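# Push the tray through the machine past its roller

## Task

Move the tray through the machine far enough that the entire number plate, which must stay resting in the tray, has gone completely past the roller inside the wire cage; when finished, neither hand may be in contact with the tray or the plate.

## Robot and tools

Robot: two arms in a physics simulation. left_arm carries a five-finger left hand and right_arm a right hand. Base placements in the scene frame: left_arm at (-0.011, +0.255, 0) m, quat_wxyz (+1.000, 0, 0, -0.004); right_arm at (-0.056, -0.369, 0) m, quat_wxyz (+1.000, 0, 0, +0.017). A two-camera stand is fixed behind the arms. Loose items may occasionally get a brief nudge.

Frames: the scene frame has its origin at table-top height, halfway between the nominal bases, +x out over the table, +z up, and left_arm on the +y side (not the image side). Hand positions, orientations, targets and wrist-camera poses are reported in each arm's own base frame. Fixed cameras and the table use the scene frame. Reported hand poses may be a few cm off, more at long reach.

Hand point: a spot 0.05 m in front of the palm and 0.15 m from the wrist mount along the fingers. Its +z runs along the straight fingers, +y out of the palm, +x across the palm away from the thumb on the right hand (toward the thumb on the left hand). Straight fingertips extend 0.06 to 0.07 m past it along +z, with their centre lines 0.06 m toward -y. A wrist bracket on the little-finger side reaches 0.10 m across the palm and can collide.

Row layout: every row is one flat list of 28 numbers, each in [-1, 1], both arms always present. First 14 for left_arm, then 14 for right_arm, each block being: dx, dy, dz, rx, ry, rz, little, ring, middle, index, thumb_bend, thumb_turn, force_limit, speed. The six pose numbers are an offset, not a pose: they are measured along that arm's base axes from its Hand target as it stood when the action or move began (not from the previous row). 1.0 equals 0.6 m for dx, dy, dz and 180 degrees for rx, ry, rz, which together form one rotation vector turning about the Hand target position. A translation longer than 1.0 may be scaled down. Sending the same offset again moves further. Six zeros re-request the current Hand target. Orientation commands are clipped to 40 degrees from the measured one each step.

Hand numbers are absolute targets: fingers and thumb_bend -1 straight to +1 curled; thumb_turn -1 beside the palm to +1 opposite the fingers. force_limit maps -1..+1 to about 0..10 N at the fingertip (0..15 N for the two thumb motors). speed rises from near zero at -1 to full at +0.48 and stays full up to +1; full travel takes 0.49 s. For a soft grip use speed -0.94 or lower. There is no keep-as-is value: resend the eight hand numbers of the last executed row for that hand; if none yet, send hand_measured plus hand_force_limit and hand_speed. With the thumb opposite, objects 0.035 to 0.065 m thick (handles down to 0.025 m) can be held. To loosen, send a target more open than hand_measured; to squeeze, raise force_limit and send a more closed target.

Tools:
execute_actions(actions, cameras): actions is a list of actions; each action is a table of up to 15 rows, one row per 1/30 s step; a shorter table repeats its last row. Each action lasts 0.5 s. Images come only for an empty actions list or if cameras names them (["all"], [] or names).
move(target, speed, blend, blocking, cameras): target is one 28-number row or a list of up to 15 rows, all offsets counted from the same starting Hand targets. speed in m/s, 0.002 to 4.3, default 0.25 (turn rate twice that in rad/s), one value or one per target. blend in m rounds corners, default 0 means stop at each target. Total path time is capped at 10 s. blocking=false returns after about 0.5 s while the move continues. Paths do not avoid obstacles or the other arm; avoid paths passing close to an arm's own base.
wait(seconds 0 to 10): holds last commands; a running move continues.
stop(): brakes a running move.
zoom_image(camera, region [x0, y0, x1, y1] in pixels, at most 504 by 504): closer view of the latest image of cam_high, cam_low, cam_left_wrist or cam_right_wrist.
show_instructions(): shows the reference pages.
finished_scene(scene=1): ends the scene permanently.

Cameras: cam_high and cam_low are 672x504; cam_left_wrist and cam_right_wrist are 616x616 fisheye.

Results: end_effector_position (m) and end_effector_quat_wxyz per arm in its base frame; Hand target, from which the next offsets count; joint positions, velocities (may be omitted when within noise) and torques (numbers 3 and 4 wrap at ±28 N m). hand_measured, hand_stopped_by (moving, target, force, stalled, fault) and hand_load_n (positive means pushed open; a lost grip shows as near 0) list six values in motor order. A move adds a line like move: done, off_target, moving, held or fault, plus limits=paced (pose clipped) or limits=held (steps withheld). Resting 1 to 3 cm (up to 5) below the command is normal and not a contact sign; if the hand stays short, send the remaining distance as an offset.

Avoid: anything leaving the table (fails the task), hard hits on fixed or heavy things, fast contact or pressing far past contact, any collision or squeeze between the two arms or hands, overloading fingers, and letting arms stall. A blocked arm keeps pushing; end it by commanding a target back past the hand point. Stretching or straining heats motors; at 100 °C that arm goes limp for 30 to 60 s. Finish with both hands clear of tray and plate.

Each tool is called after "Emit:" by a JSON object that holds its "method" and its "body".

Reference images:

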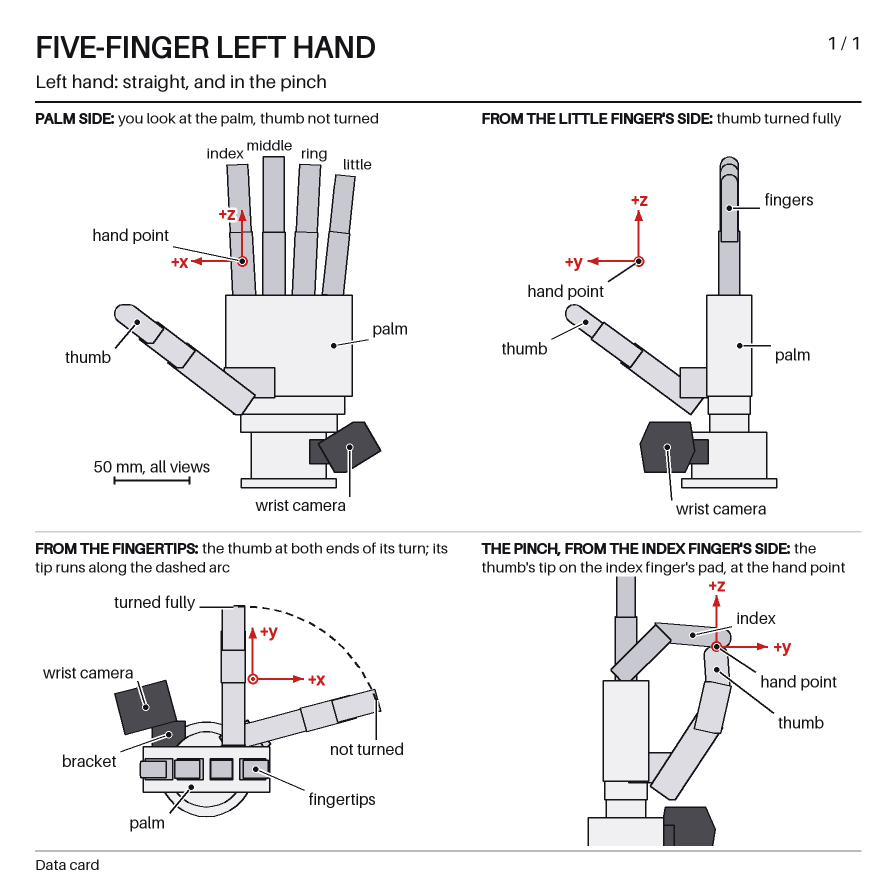

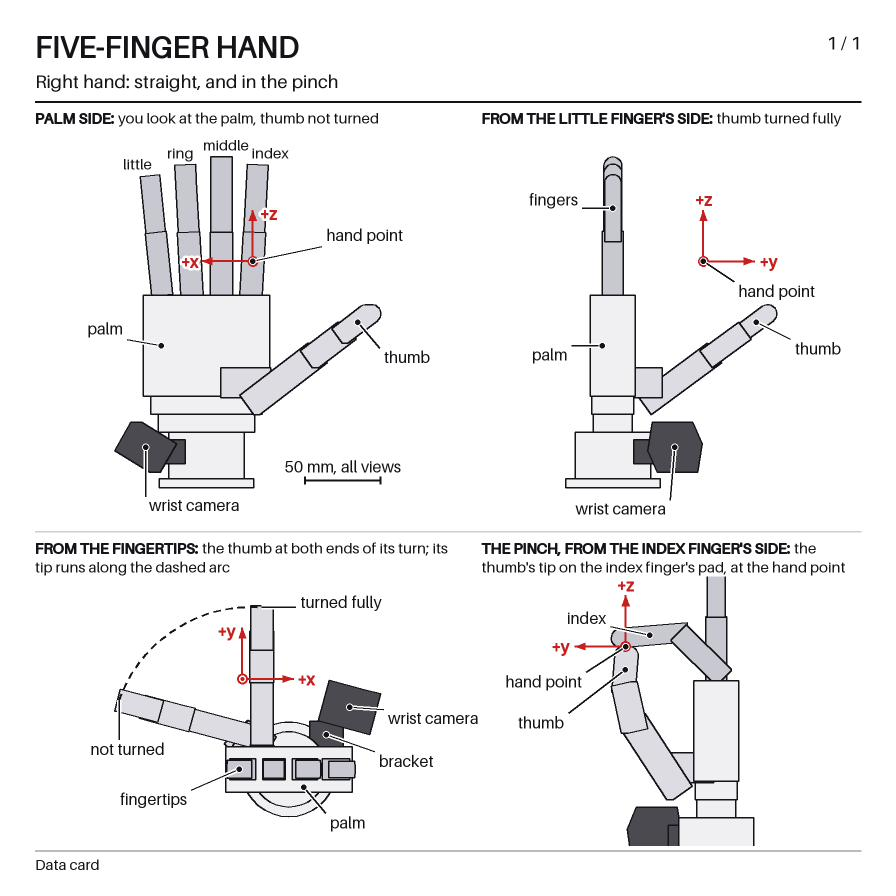

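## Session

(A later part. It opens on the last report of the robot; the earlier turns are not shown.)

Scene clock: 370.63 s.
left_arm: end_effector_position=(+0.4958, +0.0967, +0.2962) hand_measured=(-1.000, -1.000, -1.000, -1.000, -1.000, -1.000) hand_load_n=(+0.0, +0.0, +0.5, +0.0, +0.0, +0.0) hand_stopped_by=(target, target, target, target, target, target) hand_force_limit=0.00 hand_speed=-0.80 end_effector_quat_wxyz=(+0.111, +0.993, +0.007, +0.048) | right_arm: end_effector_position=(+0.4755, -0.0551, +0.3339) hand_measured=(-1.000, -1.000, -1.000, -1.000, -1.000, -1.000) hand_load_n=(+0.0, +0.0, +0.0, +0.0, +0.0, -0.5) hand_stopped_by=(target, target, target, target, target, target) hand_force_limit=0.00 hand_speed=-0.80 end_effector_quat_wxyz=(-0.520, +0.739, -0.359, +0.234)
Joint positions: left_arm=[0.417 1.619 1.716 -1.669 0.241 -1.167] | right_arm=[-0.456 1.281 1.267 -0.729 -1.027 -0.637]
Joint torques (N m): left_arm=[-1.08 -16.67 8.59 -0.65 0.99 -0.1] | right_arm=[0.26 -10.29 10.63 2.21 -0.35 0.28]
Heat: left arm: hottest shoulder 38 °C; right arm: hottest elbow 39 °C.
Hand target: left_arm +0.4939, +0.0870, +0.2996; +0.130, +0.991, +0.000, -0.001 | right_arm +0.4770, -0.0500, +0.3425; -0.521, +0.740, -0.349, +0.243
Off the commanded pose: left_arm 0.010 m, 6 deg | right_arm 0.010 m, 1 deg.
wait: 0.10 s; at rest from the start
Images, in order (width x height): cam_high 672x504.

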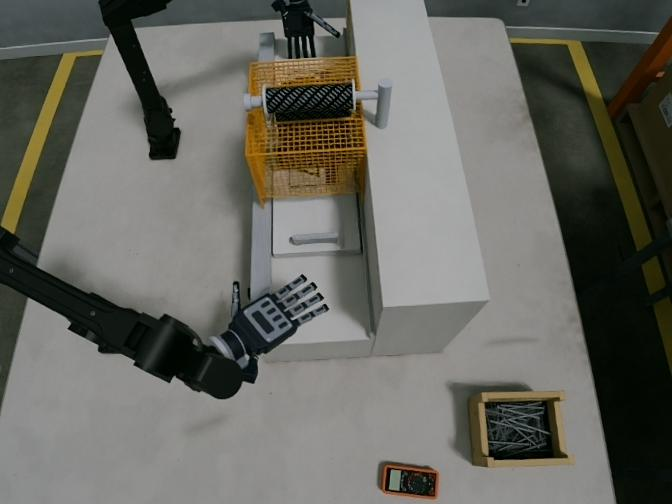

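Emit:
{"method": "move", "body": {"target": [[0,0,0,0,0,0,-1,-1,-1,-1,-1,-1,0,-0.8,0.057,0.069,0.129,-0.364,0.170,0.233,-1,-1,-1,-1,-1,-1,0,-0.8],[0,0,0,0,0,0,-1,-1,-1,-1,-1,-1,0,-0.8,0.063,0.23,0.129,-0.364,0.170,0.233,-1,-1,-1,-1,-1,-1,0,-0.8]], "speed": 0.25, "cameras": ["cam_high","cam_low","cam_right_wrist"]}}

Emit:
{"method": "zoom_image", "body": {"camera": "cam_high", "region": [220, 140, 420, 340]}}

Scene clock: 400.33 s.
left_arm: end_effector_position=(+0.4958, +0.0967, +0.2962) hand_measured=(-1.000, -1.000, -1.000, -1.000, -1.000, -1.000) hand_load_n=(+0.0, +0.0, +0.5, +0.0, +0.0, +0.0) hand_stopped_by=(target, target, target, target, target, target) hand_force_limit=0.00 hand_speed=-0.80 end_effector_quat_wxyz=(+0.111, +0.993, +0.007, +0.048) | right_arm: end_effector_position=(+0.5112, +0.0819, +0.4046) hand_measured=(-1.000, -1.000, -1.000, -1.000, -1.000, -1.000) hand_load_n=(+0.0, +0.0, +0.0, +0.0, +0.0, +0.0) hand_stopped_by=(target, target, target, target, target, target) hand_force_limit=0.00 hand_speed=-0.80 end_effector_quat_wxyz=(-0.016, +0.984, +0.004, +0.175)
Joint positions: left_arm=[0.417 1.619 1.716 -1.669 0.241 -1.167] | right_arm=[0.28 1.659 2.112 -1.677 0.063 -1.31]
Joint torques (N m): left_arm=[-1.03 -15.38 8.31 -0.55 0.96 -0.16] | right_arm=[-0.03 -13.22 13.18 0.69 -0.03 0.26]
Heat: left arm: hottest shoulder 38 °C; right arm: hottest elbow 40 °C.
Hand target: left_arm +0.4939, +0.0870, +0.2996; +0.130, +0.991, +0.000, -0.001 | right_arm +0.5147, +0.0882, +0.4199; +0.002, +1.000, -0.013, +0.009
Off the commanded pose: left_arm 0.010 m, 6 deg | right_arm 0.017 m, 19 deg.
joint sent to its limit (left arm) — joint 4 (wrist pitch), lower limit. The joint targets are off in orientation, not in position.
joint sent to its limit (right arm) — joint 4 (wrist pitch), lower limit. The joint targets are off in orientation, not in position.
move: off_target (left_arm, right_arm)
camera_calibration:
cam_right_wrist: T_world_to_cam=[[0.224791, -0.971995, 0.0685208, -0.059358], [-0.949126, -0.202502, 0.241148, 0.401199], [-0.220519, -0.119243, -0.968066, 0.626983], [0, 0, 0, 1]] pos_world=[0.532393, 0.0983113, 0.51428]
Images, in order (width x height): cam_high 672x504, cam_low 672x504, cam_right_wrist 616x616.

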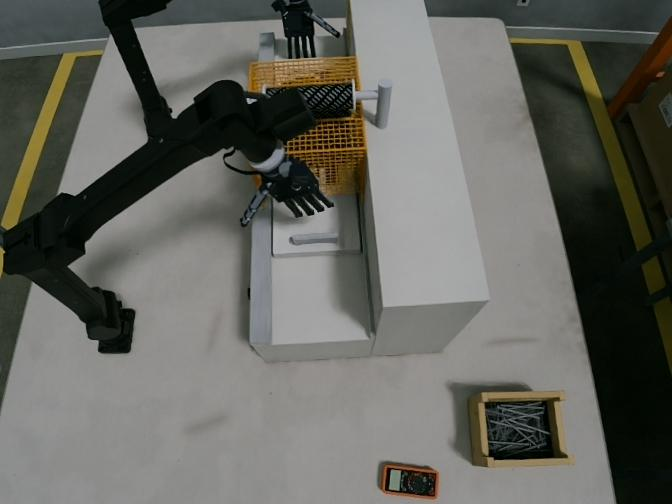

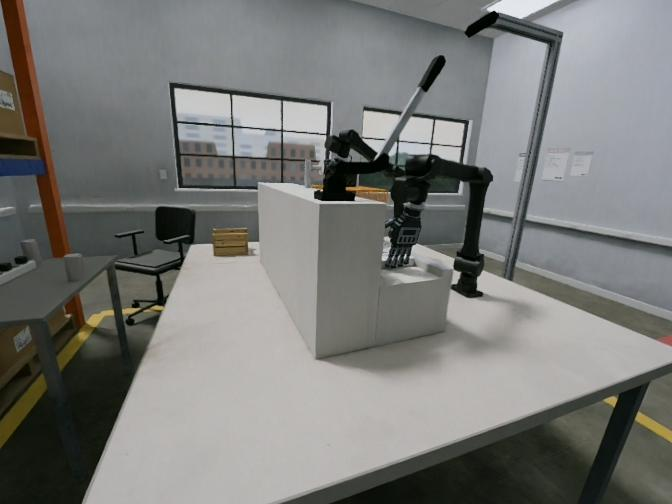

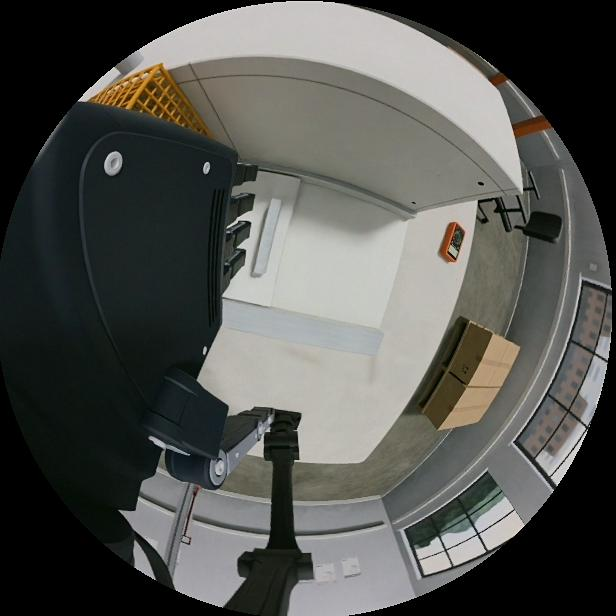

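Scaled by 2.520 from the camera's 672x504 image, which has a finer 960x720 frame.

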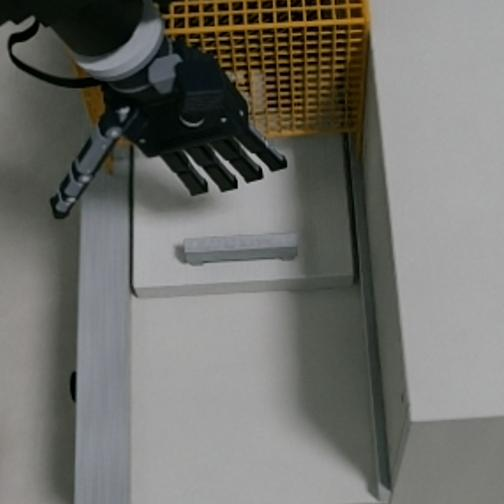

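Emit:
{"method": "move", "body": {"target": [[0,0,0,0,0,0,-1,-1,-1,-1,-1,-1,0,-0.8,0.004,0.04,0,0,0,0,-1,-1,-1,-1,-1,-1,0,-0.8],[0,0,0,0,0,0,-1,-1,-1,-1,-1,-1,0,-0.8,0.004,0.04,-0.141,0,0,0,-1,-1,-1,-1,-1,-1,0,-0.8]], "speed": 0.12, "cameras": ["cam_high","cam_right_wrist"]}}

Emit:
{"method": "zoom_image", "body": {"camera": "cam_high", "region": [220, 140, 420, 340]}}

Emit:
{"method": "zoom_image", "body": {"camera": "cam_right_wrist", "region": [200, 130, 340, 340]}}

Scene clock: 410.57 s.
left_arm: end_effector_position=(+0.4958, +0.0967, +0.2962) hand_measured=(-1.000, -1.000, -1.000, -1.000, -1.000, -1.000) hand_load_n=(+0.0, +0.0, +0.5, +0.0, +0.0, +0.0) hand_stopped_by=(target, target, target, target, target, target) hand_force_limit=0.00 hand_speed=-0.80 end_effector_quat_wxyz=(+0.111, +0.993, +0.007, +0.048) | right_arm: end_effector_position=(+0.5182, +0.1091, +0.3354) hand_measured=(-1.000, -1.000, -1.000, -1.000, -1.000, -1.000) hand_load_n=(+0.0, +0.0, +0.0, +0.0, +0.0, +0.0) hand_stopped_by=(target, target, target, target, target, target) hand_force_limit=0.00 hand_speed=-0.80 end_effector_quat_wxyz=(-0.015, +0.995, -0.005, +0.100)
Joint positions: left_arm=[0.417 1.619 1.716 -1.669 0.241 -1.167] | right_arm=[0.311 1.751 2.057 -1.677 0.034 -1.254]
Joint torques (N m): left_arm=[-0.44 -16.56 8.35 -0.49 0.91 -0.17] | right_arm=[-0.32 -15.09 9.66 0.4 -0.04 0.26]
Heat: left arm: hottest shoulder 37 °C; right arm: hottest elbow 42 °C.
Hand target: left_arm +0.4939, +0.0870, +0.2996; +0.130, +0.991, +0.000, -0.001 | right_arm +0.5172, +0.1122, +0.3354; +0.002, +1.000, -0.013, +0.009
Off the commanded pose: left_arm 0.010 m, 6 deg | right_arm 0.003 m, 11 deg.
joint sent to its limit (left arm) — joint 4 (wrist pitch), lower limit. The joint targets are off in orientation, not in position.
joint sent to its limit (right arm) — joint 4 (wrist pitch), lower limit. The joint targets are off in orientation, not in position.
move: off_target (left_arm, right_arm)
camera_calibration:
cam_right_wrist: T_world_to_cam=[[0.216891, -0.975522, 0.0362564, -0.0143681], [-0.905557, -0.187187, 0.380694, 0.358911], [-0.364588, -0.115401, -0.92399, 0.62436], [0, 0, 0, 1]] pos_world=[0.555765, 0.125219, 0.440788]
Images, in order (width x height): cam_high 672x504, cam_right_wrist 616x616.

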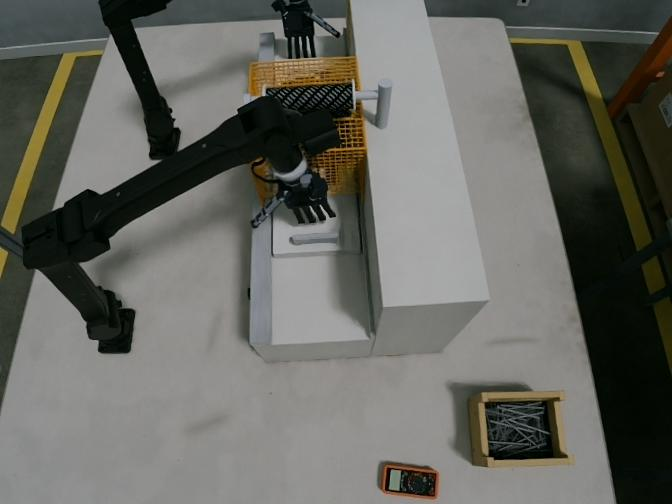

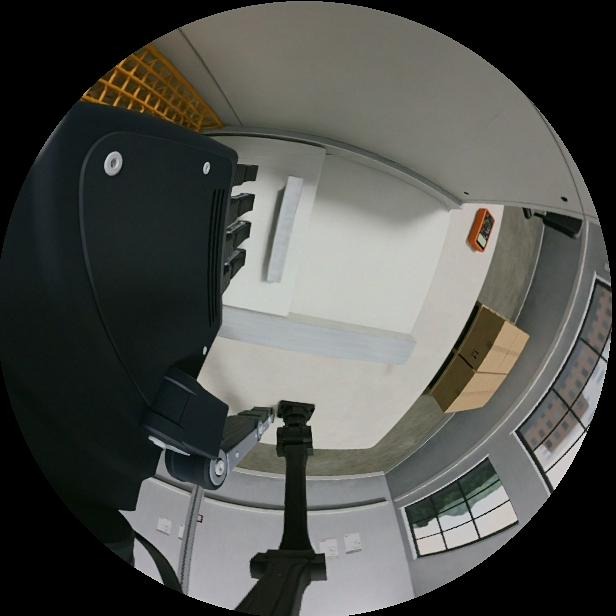

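Scaled by 2.520 from the camera's 672x504 image, which has a finer 960x720 frame.

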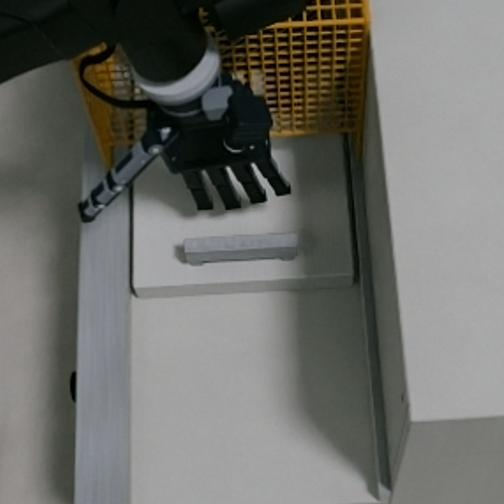

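Scaled by 2.400 from the camera's 616x616 image, which has a finer 880x880 frame.

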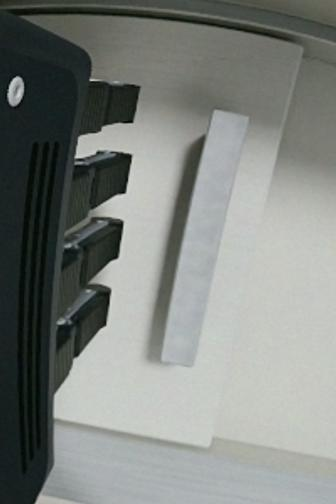

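Emit:
{"method": "move", "body": {"target": [0,0,0,0,0,0,-1,-1,-1,-1,-1,-1,0,-0.8,-0.01,0,-0.06,0,0,0,-1,-1,-1,-1,-1,-1,0,-0.8], "speed": 0.08, "cameras": ["cam_high","cam_right_wrist"]}}

Emit:
{"method": "zoom_image", "body": {"camera": "cam_high", "region": [240, 170, 380, 280]}}

Emit:
{"method": "zoom_image", "body": {"camera": "cam_right_wrist", "region": [200, 130, 340, 340]}}

Scene clock: 419.03 s.
left_arm: end_effector_position=(+0.4958, +0.0967, +0.2962) hand_measured=(-1.000, -1.000, -1.000, -1.000, -1.000, -1.000) hand_load_n=(+0.0, +0.0, +0.5, +0.0, +0.0, +0.0) hand_stopped_by=(target, target, target, target, target, target) hand_force_limit=0.00 hand_speed=-0.80 end_effector_quat_wxyz=(+0.111, +0.993, +0.007, +0.048) | right_arm: end_effector_position=(+0.5118, +0.1096, +0.3008) hand_measured=(-1.000, -1.000, -1.000, -1.000, -1.000, -1.000) hand_load_n=(+0.0, +0.0, +0.0, +0.0, +0.0, +0.0) hand_stopped_by=(target, target, target, target, target, target) hand_force_limit=0.00 hand_speed=-0.80 end_effector_quat_wxyz=(-0.007, +0.998, -0.007, +0.059)
Joint positions: left_arm=[0.417 1.619 1.716 -1.669 0.241 -1.167] | right_arm=[0.311 1.776 1.998 -1.677 0.024 -1.246]
Joint torques (N m): left_arm=[-1.49 -16.38 8.09 -0.46 1.03 -0.19] | right_arm=[-0.44 -15.33 9.61 0.21 -0.06 0.27]
Heat: left arm: hottest shoulder 37 °C; right arm: hottest elbow 42 °C.
Hand target: left_arm +0.4939, +0.0870, +0.2996; +0.130, +0.991, +0.000, -0.001 | right_arm +0.5111, +0.1121, +0.2994; +0.002, +1.000, -0.013, +0.009
Off the commanded pose: left_arm 0.010 m, 6 deg | right_arm 0.003 m, 6 deg.
joint sent to its limit (left arm) — joint 4 (wrist pitch), lower limit. The joint targets are off in orientation, not in position.
joint sent to its limit (right arm) — joint 4 (wrist pitch), lower limit. The joint targets are off in orientation, not in position.
move: off_target (left_arm, right_arm)
camera_calibration:
cam_right_wrist: T_world_to_cam=[[0.214072, -0.976278, 0.0324806, -0.00859103], [-0.871376, -0.175831, 0.458026, 0.324402], [-0.44145, -0.126353, -0.888345, 0.619786], [0, 0, 0, 1]] pos_world=[0.558119, 0.126965, 0.402278]
Images, in order (width x height): cam_high 672x504, cam_right_wrist 616x616.

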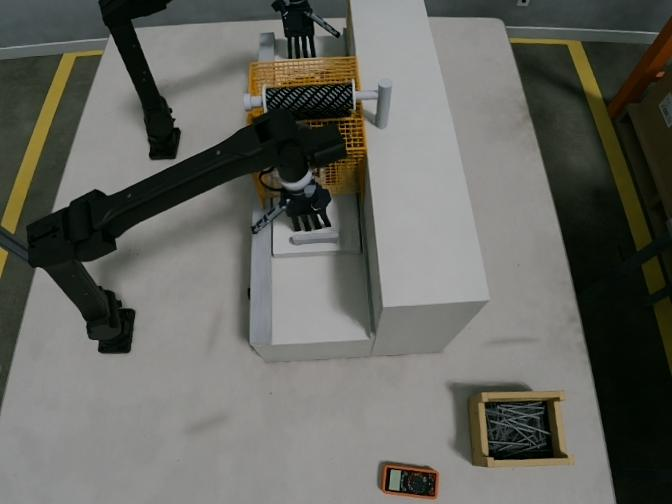

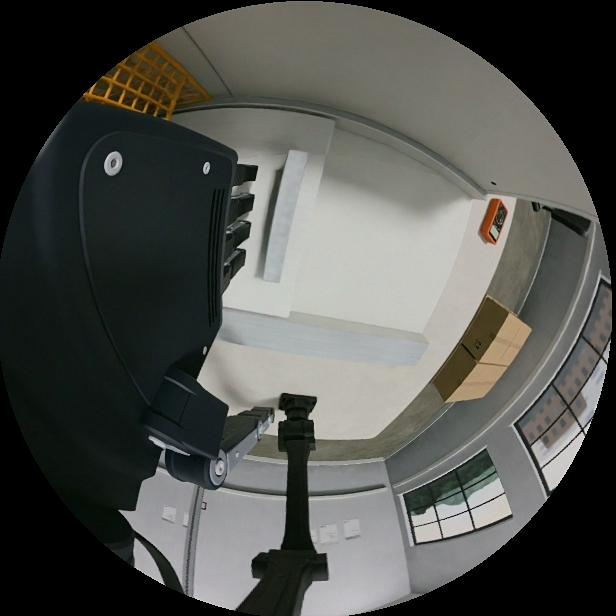

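Scaled by 3.600 from the camera's 672x504 image, which has a finer 960x720 frame.

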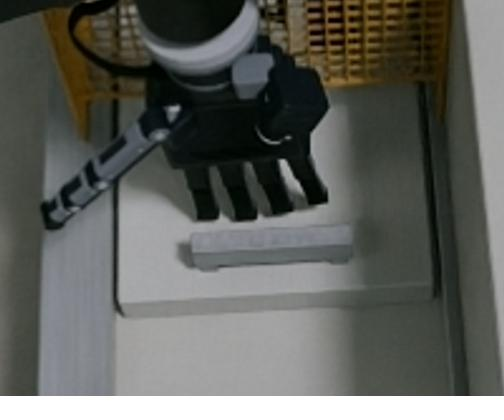

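Scaled by 2.400 from the camera's 616x616 image, which has a finer 880x880 frame.

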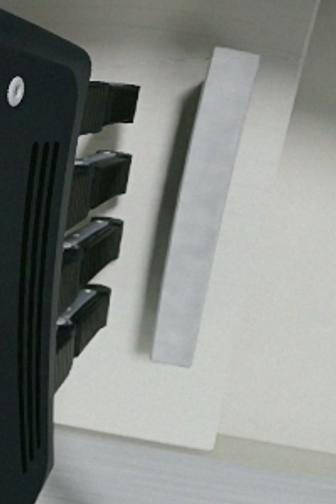

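Emit:
{"method": "move", "body": {"target": [0,0,0,0,0,0,-1,-1,-1,-1,-1,-1,0,-0.8,0,-0.08,0,0,0,0,-1,-1,-1,-1,-1,-1,0,-0.8], "speed": 0.05, "cameras": ["cam_high","cam_right_wrist"]}}

Emit:
{"method": "zoom_image", "body": {"camera": "cam_high", "region": [240, 170, 380, 280]}}

Emit:
{"method": "zoom_image", "body": {"camera": "cam_right_wrist", "region": [200, 130, 340, 340]}}

Scene clock: 431.67 s.
left_arm: end_effector_position=(+0.4958, +0.0967, +0.2962) hand_measured=(-1.000, -1.000, -1.000, -1.000, -1.000, -1.000) hand_load_n=(+0.0, +0.0, +0.0, +0.0, +0.0, +0.0) hand_stopped_by=(target, target, target, target, target, target) hand_force_limit=0.00 hand_speed=-0.80 end_effector_quat_wxyz=(+0.111, +0.993, +0.007, +0.048) | right_arm: end_effector_position=(+0.5110, +0.0855, +0.2971) hand_measured=(-1.000, -1.000, -1.000, -1.000, -1.000, -1.000) hand_load_n=(+0.0, +0.0, +0.5, +0.0, +0.0, +0.0) hand_stopped_by=(target, target, target, target, target, target) hand_force_limit=0.00 hand_speed=-0.80 end_effector_quat_wxyz=(-0.011, +0.999, -0.002, +0.049)
Joint positions: left_arm=[0.417 1.619 1.716 -1.669 0.241 -1.167] | right_arm=[0.265 1.761 1.969 -1.677 0.004 -1.303]
Joint torques (N m): left_arm=[-0.5 -16.5 8.43 -0.73 0.94 -0.15] | right_arm=[-3.43 -16.38 8.57 0.18 0.48 0.03]
Heat: left arm: hottest elbow 38 °C; right arm: hottest elbow 41 °C.
Hand target: left_arm +0.4939, +0.0870, +0.2996; +0.130, +0.991, +0.000, -0.001 | right_arm +0.5111, +0.0641, +0.2993; +0.002, +1.000, -0.013, +0.009
Off the commanded pose: left_arm 0.010 m, 6 deg | right_arm 0.022 m, 5 deg.
joint sent to its limit (left arm) — joint 4 (wrist pitch), lower limit. The joint targets are off in orientation, not in position.
joint sent to its limit (right arm) — joint 4 (wrist pitch), lower limit. The joint targets are off in orientation, not in position.
move: off_target (left_arm, right_arm)
camera_calibration:
cam_right_wrist: T_world_to_cam=[[0.226331, -0.973839, 0.0203103, -0.0345902], [-0.86061, -0.190162, 0.472429, 0.312566], [-0.456207, -0.124404, -0.881135, 0.618377], [0, 0, 0, 1]] pos_world=[0.558935, 0.102682, 0.397911]
Images, in order (width x height): cam_high 672x504, cam_right_wrist 616x616.

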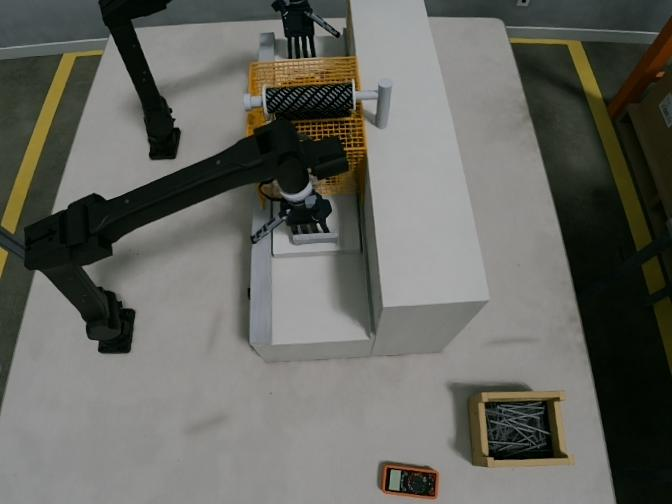

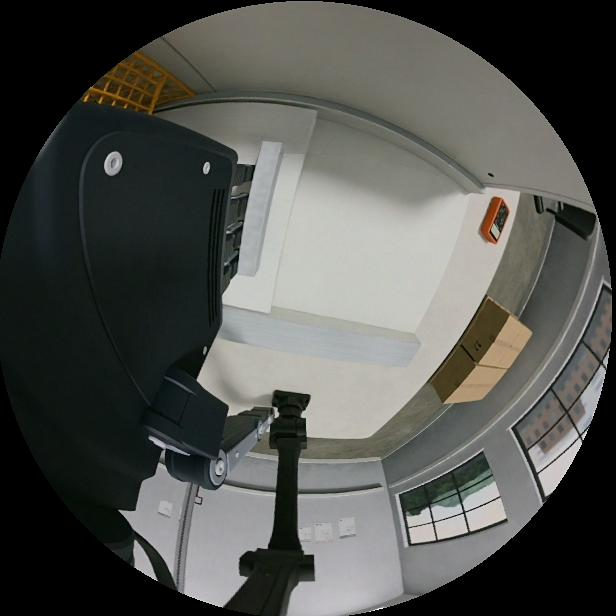

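Scaled by 3.600 from the camera's 672x504 image, which has a finer 960x720 frame.

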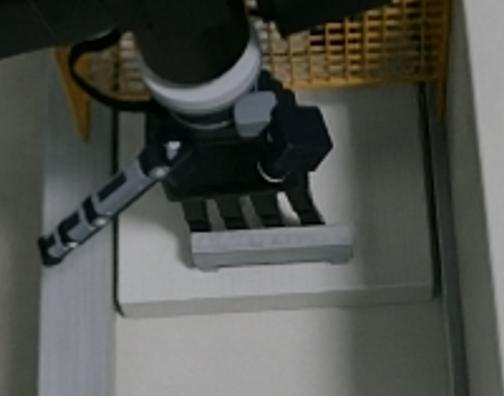

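Scaled by 2.400 from the camera's 616x616 image, which has a finer 880x880 frame.

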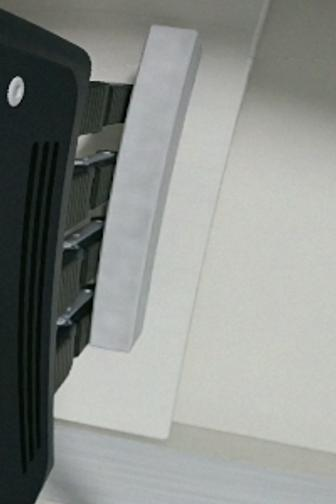

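Emit:
{"method": "move", "body": {"target": [0,0,0,0,0,0,-1,-1,-1,-1,-1,-1,0,-0.8,0,-0.15,0,0,0,0,-1,-1,-1,-1,-1,-1,0,-0.8], "speed": 0.06, "cameras": ["cam_high","cam_left_wrist"]}}

Emit:
{"method": "zoom_image", "body": {"camera": "cam_high", "region": [240, 150, 400, 300]}}

Scene clock: 441.13 s.
left_arm: end_effector_position=(+0.4965, +0.0932, +0.2974) hand_measured=(-1.000, -1.000, -1.000, -1.000, -1.000, -1.000) hand_load_n=(+0.0, +0.0, +0.0, +0.0, -0.5, +0.0) hand_stopped_by=(target, target, target, target, target, target) hand_force_limit=0.00 hand_speed=-0.80 end_effector_quat_wxyz=(+0.116, +0.992, +0.005, +0.049) | right_arm: end_effector_position=(+0.5137, +0.0044, +0.2968) hand_measured=(-1.000, -1.000, -1.000, -1.000, -1.000, -1.000) hand_load_n=(+0.0, +0.0, +0.5, +0.0, +0.0, +0.0) hand_stopped_by=(target, target, target, target, target, target) hand_force_limit=0.00 hand_speed=-0.80 end_effector_quat_wxyz=(-0.013, +0.999, +0.000, +0.046)
Joint positions: left_arm=[0.414 1.619 1.716 -1.671 0.252 -1.167] | right_arm=[0.113 1.728 1.924 -1.673 -0.016 -1.456]
Joint torques (N m): left_arm=[-0.56 -17.03 8.64 -0.42 0.45 -0.11] | right_arm=[-4.31 -15.5 8.84 -0.02 1.06 -0.06]
Heat: left arm: hottest elbow 38 °C; right arm: hottest elbow 40 °C.
Hand target: left_arm +0.4939, +0.0872, +0.2996; +0.130, +0.991, +0.000, -0.001 | right_arm +0.5112, -0.0259, +0.2993; +0.002, +1.000, -0.013, +0.009
Off the commanded pose: left_arm 0.007 m, 6 deg | right_arm 0.031 m, 5 deg.
joint sent to its limit (left arm) — joint 4 (wrist pitch), lower limit. The joint targets are off in orientation, not in position.
joint sent to its limit (right arm) — joint 4 (wrist pitch), lower limit. The joint targets are off in orientation, not in position.
move: off_target (left_arm, right_arm)
camera_calibration:
cam_left_wrist: T_world_to_cam=[[0.216114, 0.951915, -0.217147, -0.136212], [0.782874, -0.036046, 0.621135, -0.572111], [0.583441, -0.304235, -0.753019, 0.0842942], [0, 0, 0, 1]] pos_world=[0.428147, 0.134685, 0.389255]
Images, in order (width x height): cam_high 672x504, cam_left_wrist 616x616.

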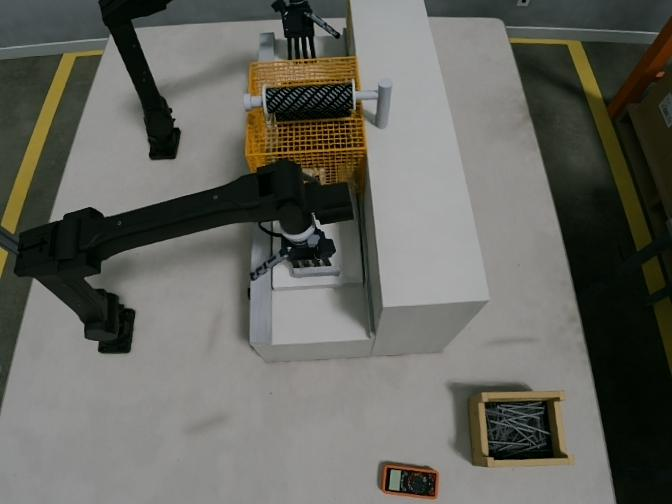

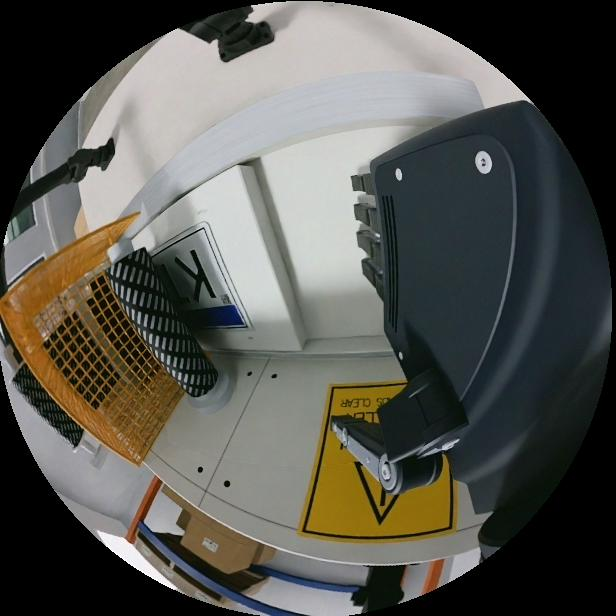

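Scaled by 3.150 from the camera's 672x504 image, which has a finer 960x720 frame.

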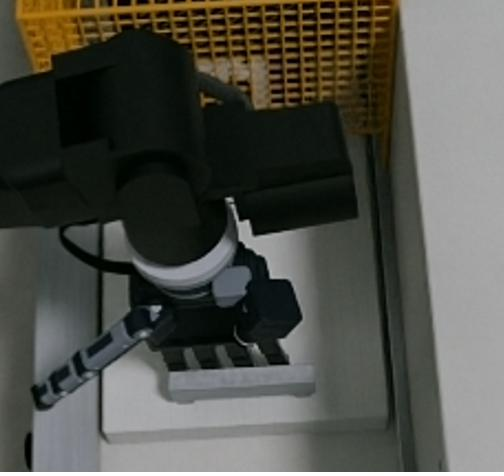

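Emit:
{"method": "move", "body": {"target": [0,0,0,0,0,0,-1,-1,-1,-1,-1,-1,0,-0.8,0,-0.18,0,0,0,0,-1,-1,-1,-1,-1,-1,0,-0.8], "speed": 0.06, "cameras": ["cam_high","cam_left_wrist"]}}

Emit:
{"method": "zoom_image", "body": {"camera": "cam_high", "region": [240, 150, 420, 370]}}

Emit:
{"method": "zoom_image", "body": {"camera": "cam_left_wrist", "region": [0, 200, 260, 460]}}

Scene clock: 448.07 s.
left_arm: end_effector_position=(+0.4965, +0.0932, +0.2974) hand_measured=(-1.000, -1.000, -1.000, -1.000, -1.000, -1.000) hand_load_n=(+0.0, +0.0, +0.0, +0.0, +0.0, +0.0) hand_stopped_by=(target, target, target, target, target, target) hand_force_limit=0.00 hand_speed=-0.80 end_effector_quat_wxyz=(+0.116, +0.992, +0.005, +0.049) | right_arm: end_effector_position=(+0.5129, -0.1037, +0.2978) hand_measured=(-1.000, -1.000, -1.000, -1.000, -1.000, -1.000) hand_load_n=(+0.0, +0.0, +0.0, +0.0, +0.0, +0.0) hand_stopped_by=(target, target, target, target, target, target) hand_force_limit=0.00 hand_speed=-0.80 end_effector_quat_wxyz=(-0.005, +0.999, +0.001, +0.046)
Joint positions: left_arm=[0.414 1.619 1.716 -1.671 0.252 -1.167] | right_arm=[-0.085 1.722 1.917 -1.674 -0.018 -1.657]
Joint torques (N m): left_arm=[0.21 -17.2 8.39 -0.58 0.43 -0.14] | right_arm=[-4.31 -14.04 10.43 0.08 1.06 -0.04]
Heat: left arm: hottest elbow 38 °C; right arm: hottest elbow 40 °C.
Hand target: left_arm +0.4939, +0.0872, +0.2996; +0.130, +0.991, +0.000, -0.001 | right_arm +0.5112, -0.1340, +0.2995; +0.002, +1.000, -0.013, +0.009
Off the commanded pose: left_arm 0.007 m, 6 deg | right_arm 0.030 m, 5 deg.
joint sent to its limit (left arm) — joint 4 (wrist pitch), lower limit. The joint targets are off in orientation, not in position.
joint sent to its limit (right arm) — joint 4 (wrist pitch), lower limit. The joint targets are off in orientation, not in position.
move: off_target (left_arm, right_arm)
camera_calibration:
cam_left_wrist: T_world_to_cam=[[0.216114, 0.951915, -0.217147, -0.136212], [0.782874, -0.036046, 0.621135, -0.572111], [0.583441, -0.304235, -0.753019, 0.0842942], [0, 0, 0, 1]] pos_world=[0.428147, 0.134685, 0.389255]
Images, in order (width x height): cam_high 672x504, cam_left_wrist 616x616.

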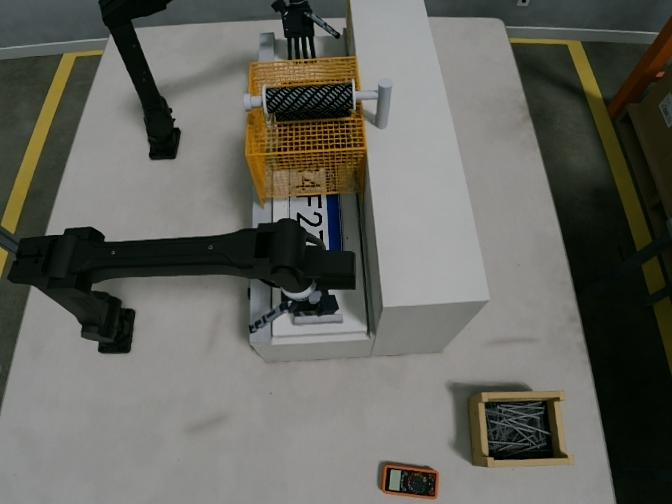

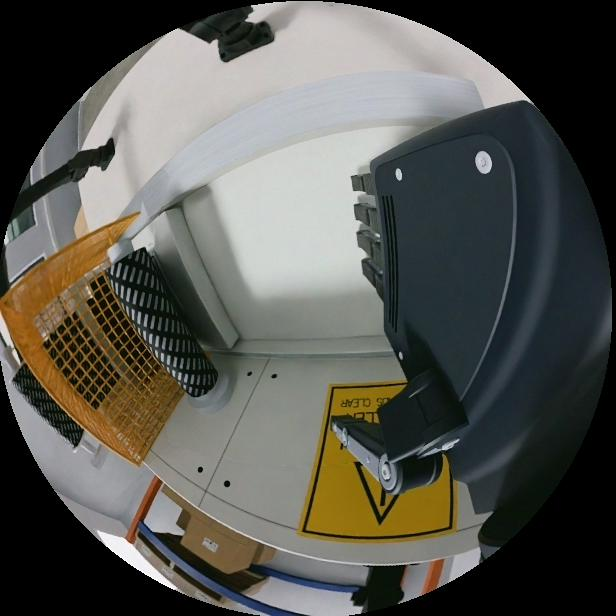

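Scaled by 2.291 from the camera's 672x504 image, which has a finer 960x720 frame.

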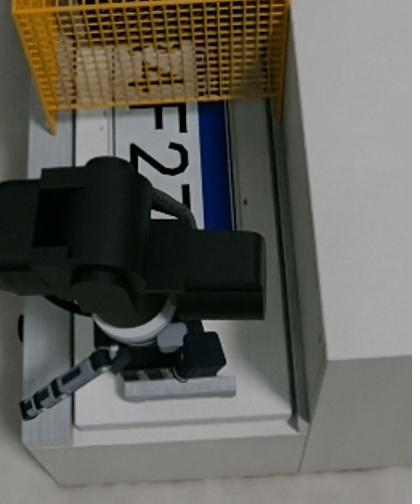

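Scaled by 1.938 from the camera's 616x616 image, which has a finer 880x880 frame.

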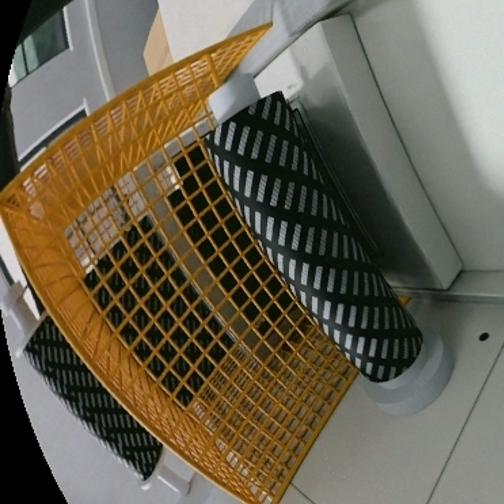

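Emit:
{"method": "move", "body": {"target": [0,0,0,0,0,0,-1,-1,-1,-1,-1,-1,0,-0.8,0,-0.1,0,0,0,0,-1,-1,-1,-1,-1,-1,0,-0.8], "speed": 0.05, "cameras": ["cam_high","cam_left_wrist"]}}

Emit:
{"method": "zoom_image", "body": {"camera": "cam_high", "region": [240, 150, 420, 370]}}

Emit:
{"method": "zoom_image", "body": {"camera": "cam_left_wrist", "region": [0, 200, 260, 460]}}

Scene clock: 456.33 s.
left_arm: end_effector_position=(+0.4965, +0.0932, +0.2974) hand_measured=(-1.000, -1.000, -1.000, -1.000, -1.000, -1.000) hand_load_n=(+0.0, +0.0, -0.5, +0.0, +0.0, +0.0) hand_stopped_by=(target, target, target, target, target, target) hand_force_limit=0.00 hand_speed=-0.80 end_effector_quat_wxyz=(+0.116, +0.992, +0.005, +0.049) | right_arm: end_effector_position=(+0.5130, -0.1602, +0.2983) hand_measured=(-1.000, -1.000, -1.000, -1.000, -1.000, -1.000) hand_load_n=(+0.0, +0.0, +0.5, +0.5, +0.0, +0.0) hand_stopped_by=(target, target, target, target, target, target) hand_force_limit=0.00 hand_speed=-0.80 end_effector_quat_wxyz=(-0.001, +0.999, +0.003, +0.052)
Joint positions: left_arm=[0.414 1.619 1.716 -1.671 0.252 -1.167] | right_arm=[-0.189 1.736 1.935 -1.669 -0.022 -1.764]
Joint torques (N m): left_arm=[-0.73 -16.21 8.49 -0.47 0.43 -0.13] | right_arm=[-4.66 -12.98 11.84 -0.16 1.15 -0.05]
Heat: left arm: hottest elbow 38 °C; right arm: hottest elbow 41 °C.
Hand target: left_arm +0.4939, +0.0872, +0.2996; +0.130, +0.991, +0.000, -0.001 | right_arm +0.5112, -0.1940, +0.2993; +0.002, +1.000, -0.013, +0.009
Off the commanded pose: left_arm 0.007 m, 6 deg | right_arm 0.034 m, 5 deg.
joint sent to its limit (left arm) — joint 4 (wrist pitch), lower limit. The joint targets are off in orientation, not in position.
joint sent to its limit (right arm) — joint 4 (wrist pitch), lower limit. The joint targets are off in orientation, not in position.
move: off_target (left_arm, right_arm)
camera_calibration:
cam_left_wrist: T_world_to_cam=[[0.216114, 0.951915, -0.217147, -0.136212], [0.782874, -0.036046, 0.621135, -0.572111], [0.583441, -0.304235, -0.753019, 0.0842942], [0, 0, 0, 1]] pos_world=[0.428147, 0.134685, 0.389255]
Images, in order (width x height): cam_high 672x504, cam_left_wrist 616x616.

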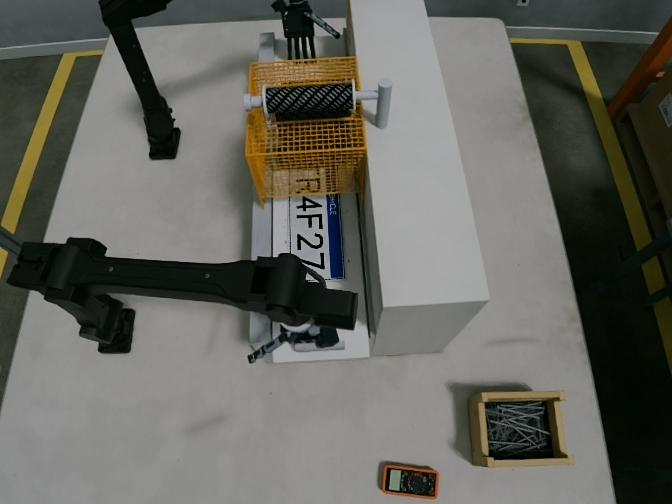

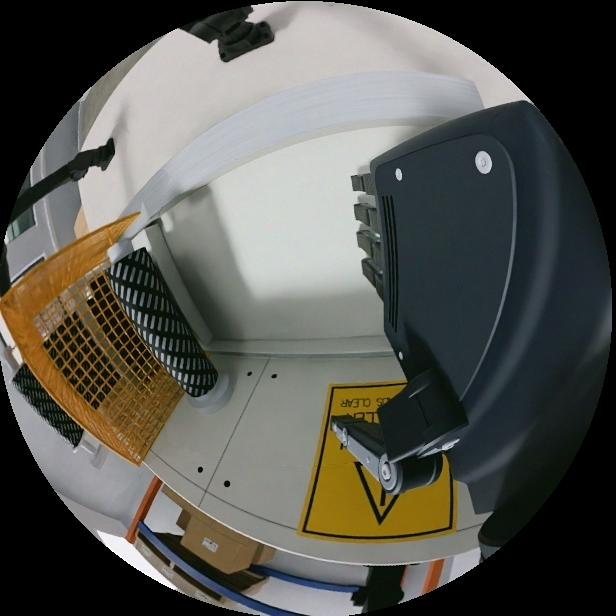

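Scaled by 2.291 from the camera's 672x504 image, which has a finer 960x720 frame.

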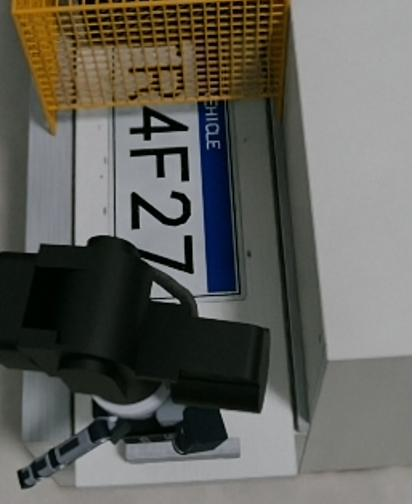

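Scaled by 1.938 from the camera's 616x616 image, which has a finer 880x880 frame.

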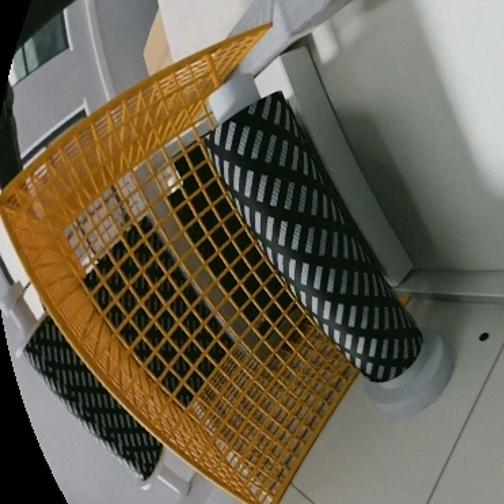

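Emit:
{"method": "move", "body": {"target": [0,0,0,0,0,0,-1,-1,-1,-1,-1,-1,0,-0.8,0,-0.125,0,0,0,0,-1,-1,-1,-1,-1,-1,0,-0.8], "speed": 0.05, "cameras": ["cam_high","cam_left_wrist"]}}

Emit:
{"method": "zoom_image", "body": {"camera": "cam_high", "region": [240, 50, 420, 270]}}

Emit:
{"method": "zoom_image", "body": {"camera": "cam_left_wrist", "region": [0, 200, 260, 460]}}

Scene clock: 471.73 s.
left_arm: end_effector_position=(+0.4965, +0.0932, +0.2974) hand_measured=(-1.000, -1.000, -1.000, -1.000, -1.000, -1.000) hand_load_n=(+0.0, +0.0, +0.0, +0.5, -0.5, +0.0) hand_stopped_by=(target, target, target, target, target, target) hand_force_limit=0.00 hand_speed=-0.80 end_effector_quat_wxyz=(+0.116, +0.992, +0.005, +0.049) | right_arm: end_effector_position=(+0.5152, -0.2330, +0.2997) hand_measured=(-1.000, -1.000, -1.000, -1.000, -1.000, -1.000) hand_load_n=(+0.0, +0.0, +0.0, +0.5, +0.0, +0.0) hand_stopped_by=(target, target, target, target, target, target) hand_force_limit=0.00 hand_speed=-0.80 end_effector_quat_wxyz=(+0.007, +0.998, +0.004, +0.057)
Joint positions: left_arm=[0.414 1.619 1.716 -1.671 0.252 -1.167] | right_arm=[-0.314 1.785 2.004 -1.676 -0.023 -1.891]
Joint torques (N m): left_arm=[-0.56 -16.67 8.34 -0.35 0.51 -0.1] | right_arm=[-4.72 -13.57 11.97 0.17 1.16 -0.04]
Heat: left arm: hottest elbow 38 °C; right arm: hottest elbow 41 °C.
Hand target: left_arm +0.4939, +0.0872, +0.2996; +0.130, +0.991, +0.000, -0.001 | right_arm +0.5112, -0.2689, +0.2994; +0.002, +1.000, -0.013, +0.009
Off the commanded pose: left_arm 0.007 m, 6 deg | right_arm 0.036 m, 6 deg.
joint sent to its limit (left arm) — joint 4 (wrist pitch), lower limit. The joint targets are off in orientation, not in position.
joint sent to its limit (right arm) — joint 4 (wrist pitch), lower limit. The joint targets are off in orientation, not in position.
move: off_target (left_arm, right_arm)
camera_calibration:
cam_left_wrist: T_world_to_cam=[[0.216114, 0.951915, -0.217147, -0.136212], [0.782874, -0.036046, 0.621135, -0.572111], [0.583441, -0.304235, -0.753019, 0.0842942], [0, 0, 0, 1]] pos_world=[0.428147, 0.134685, 0.389255]
Images, in order (width x height): cam_high 672x504, cam_left_wrist 616x616.

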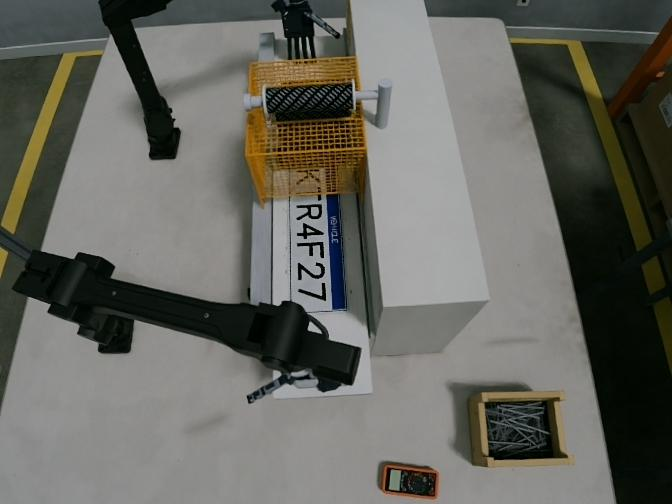

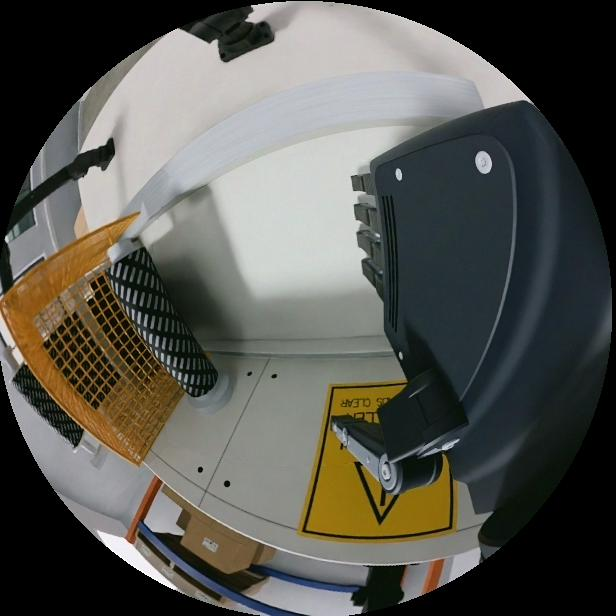

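Scaled by 2.291 from the camera's 672x504 image, which has a finer 960x720 frame.

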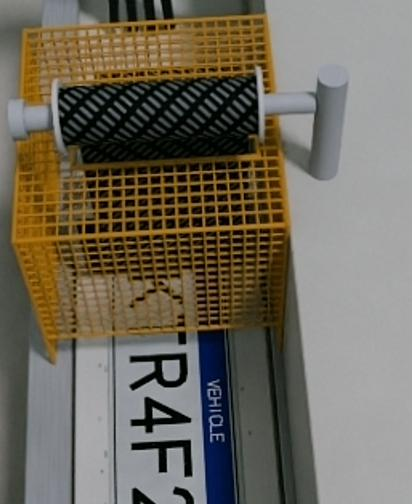

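Scaled by 1.938 from the camera's 616x616 image, which has a finer 880x880 frame.

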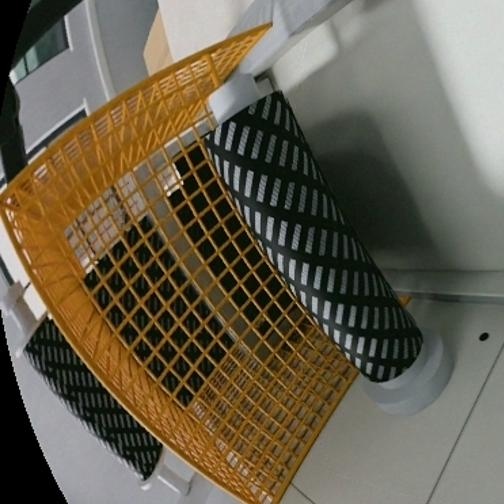

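Emit:
{"method": "zoom_image", "body": {"camera": "cam_high", "region": [250, 110, 390, 220]}}

Emit:
{"method": "zoom_image", "body": {"camera": "cam_left_wrist", "region": [20, 220, 160, 420]}}

Scaled by 3.600 from the camera's 672x504 image, which has a finer 960x720 frame.

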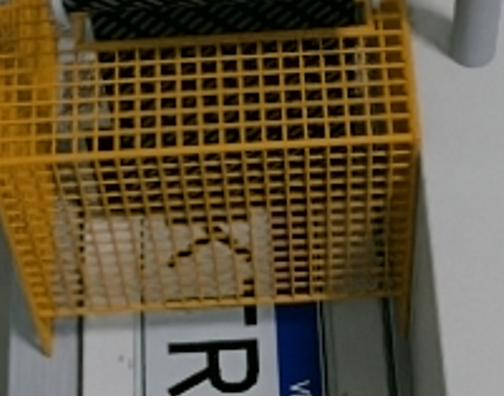

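Scaled by 2.520 from the camera's 616x616 image, which has a finer 880x880 frame.

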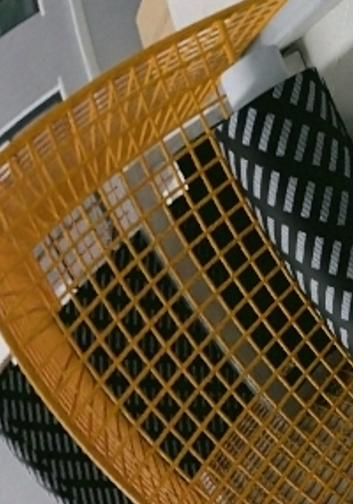

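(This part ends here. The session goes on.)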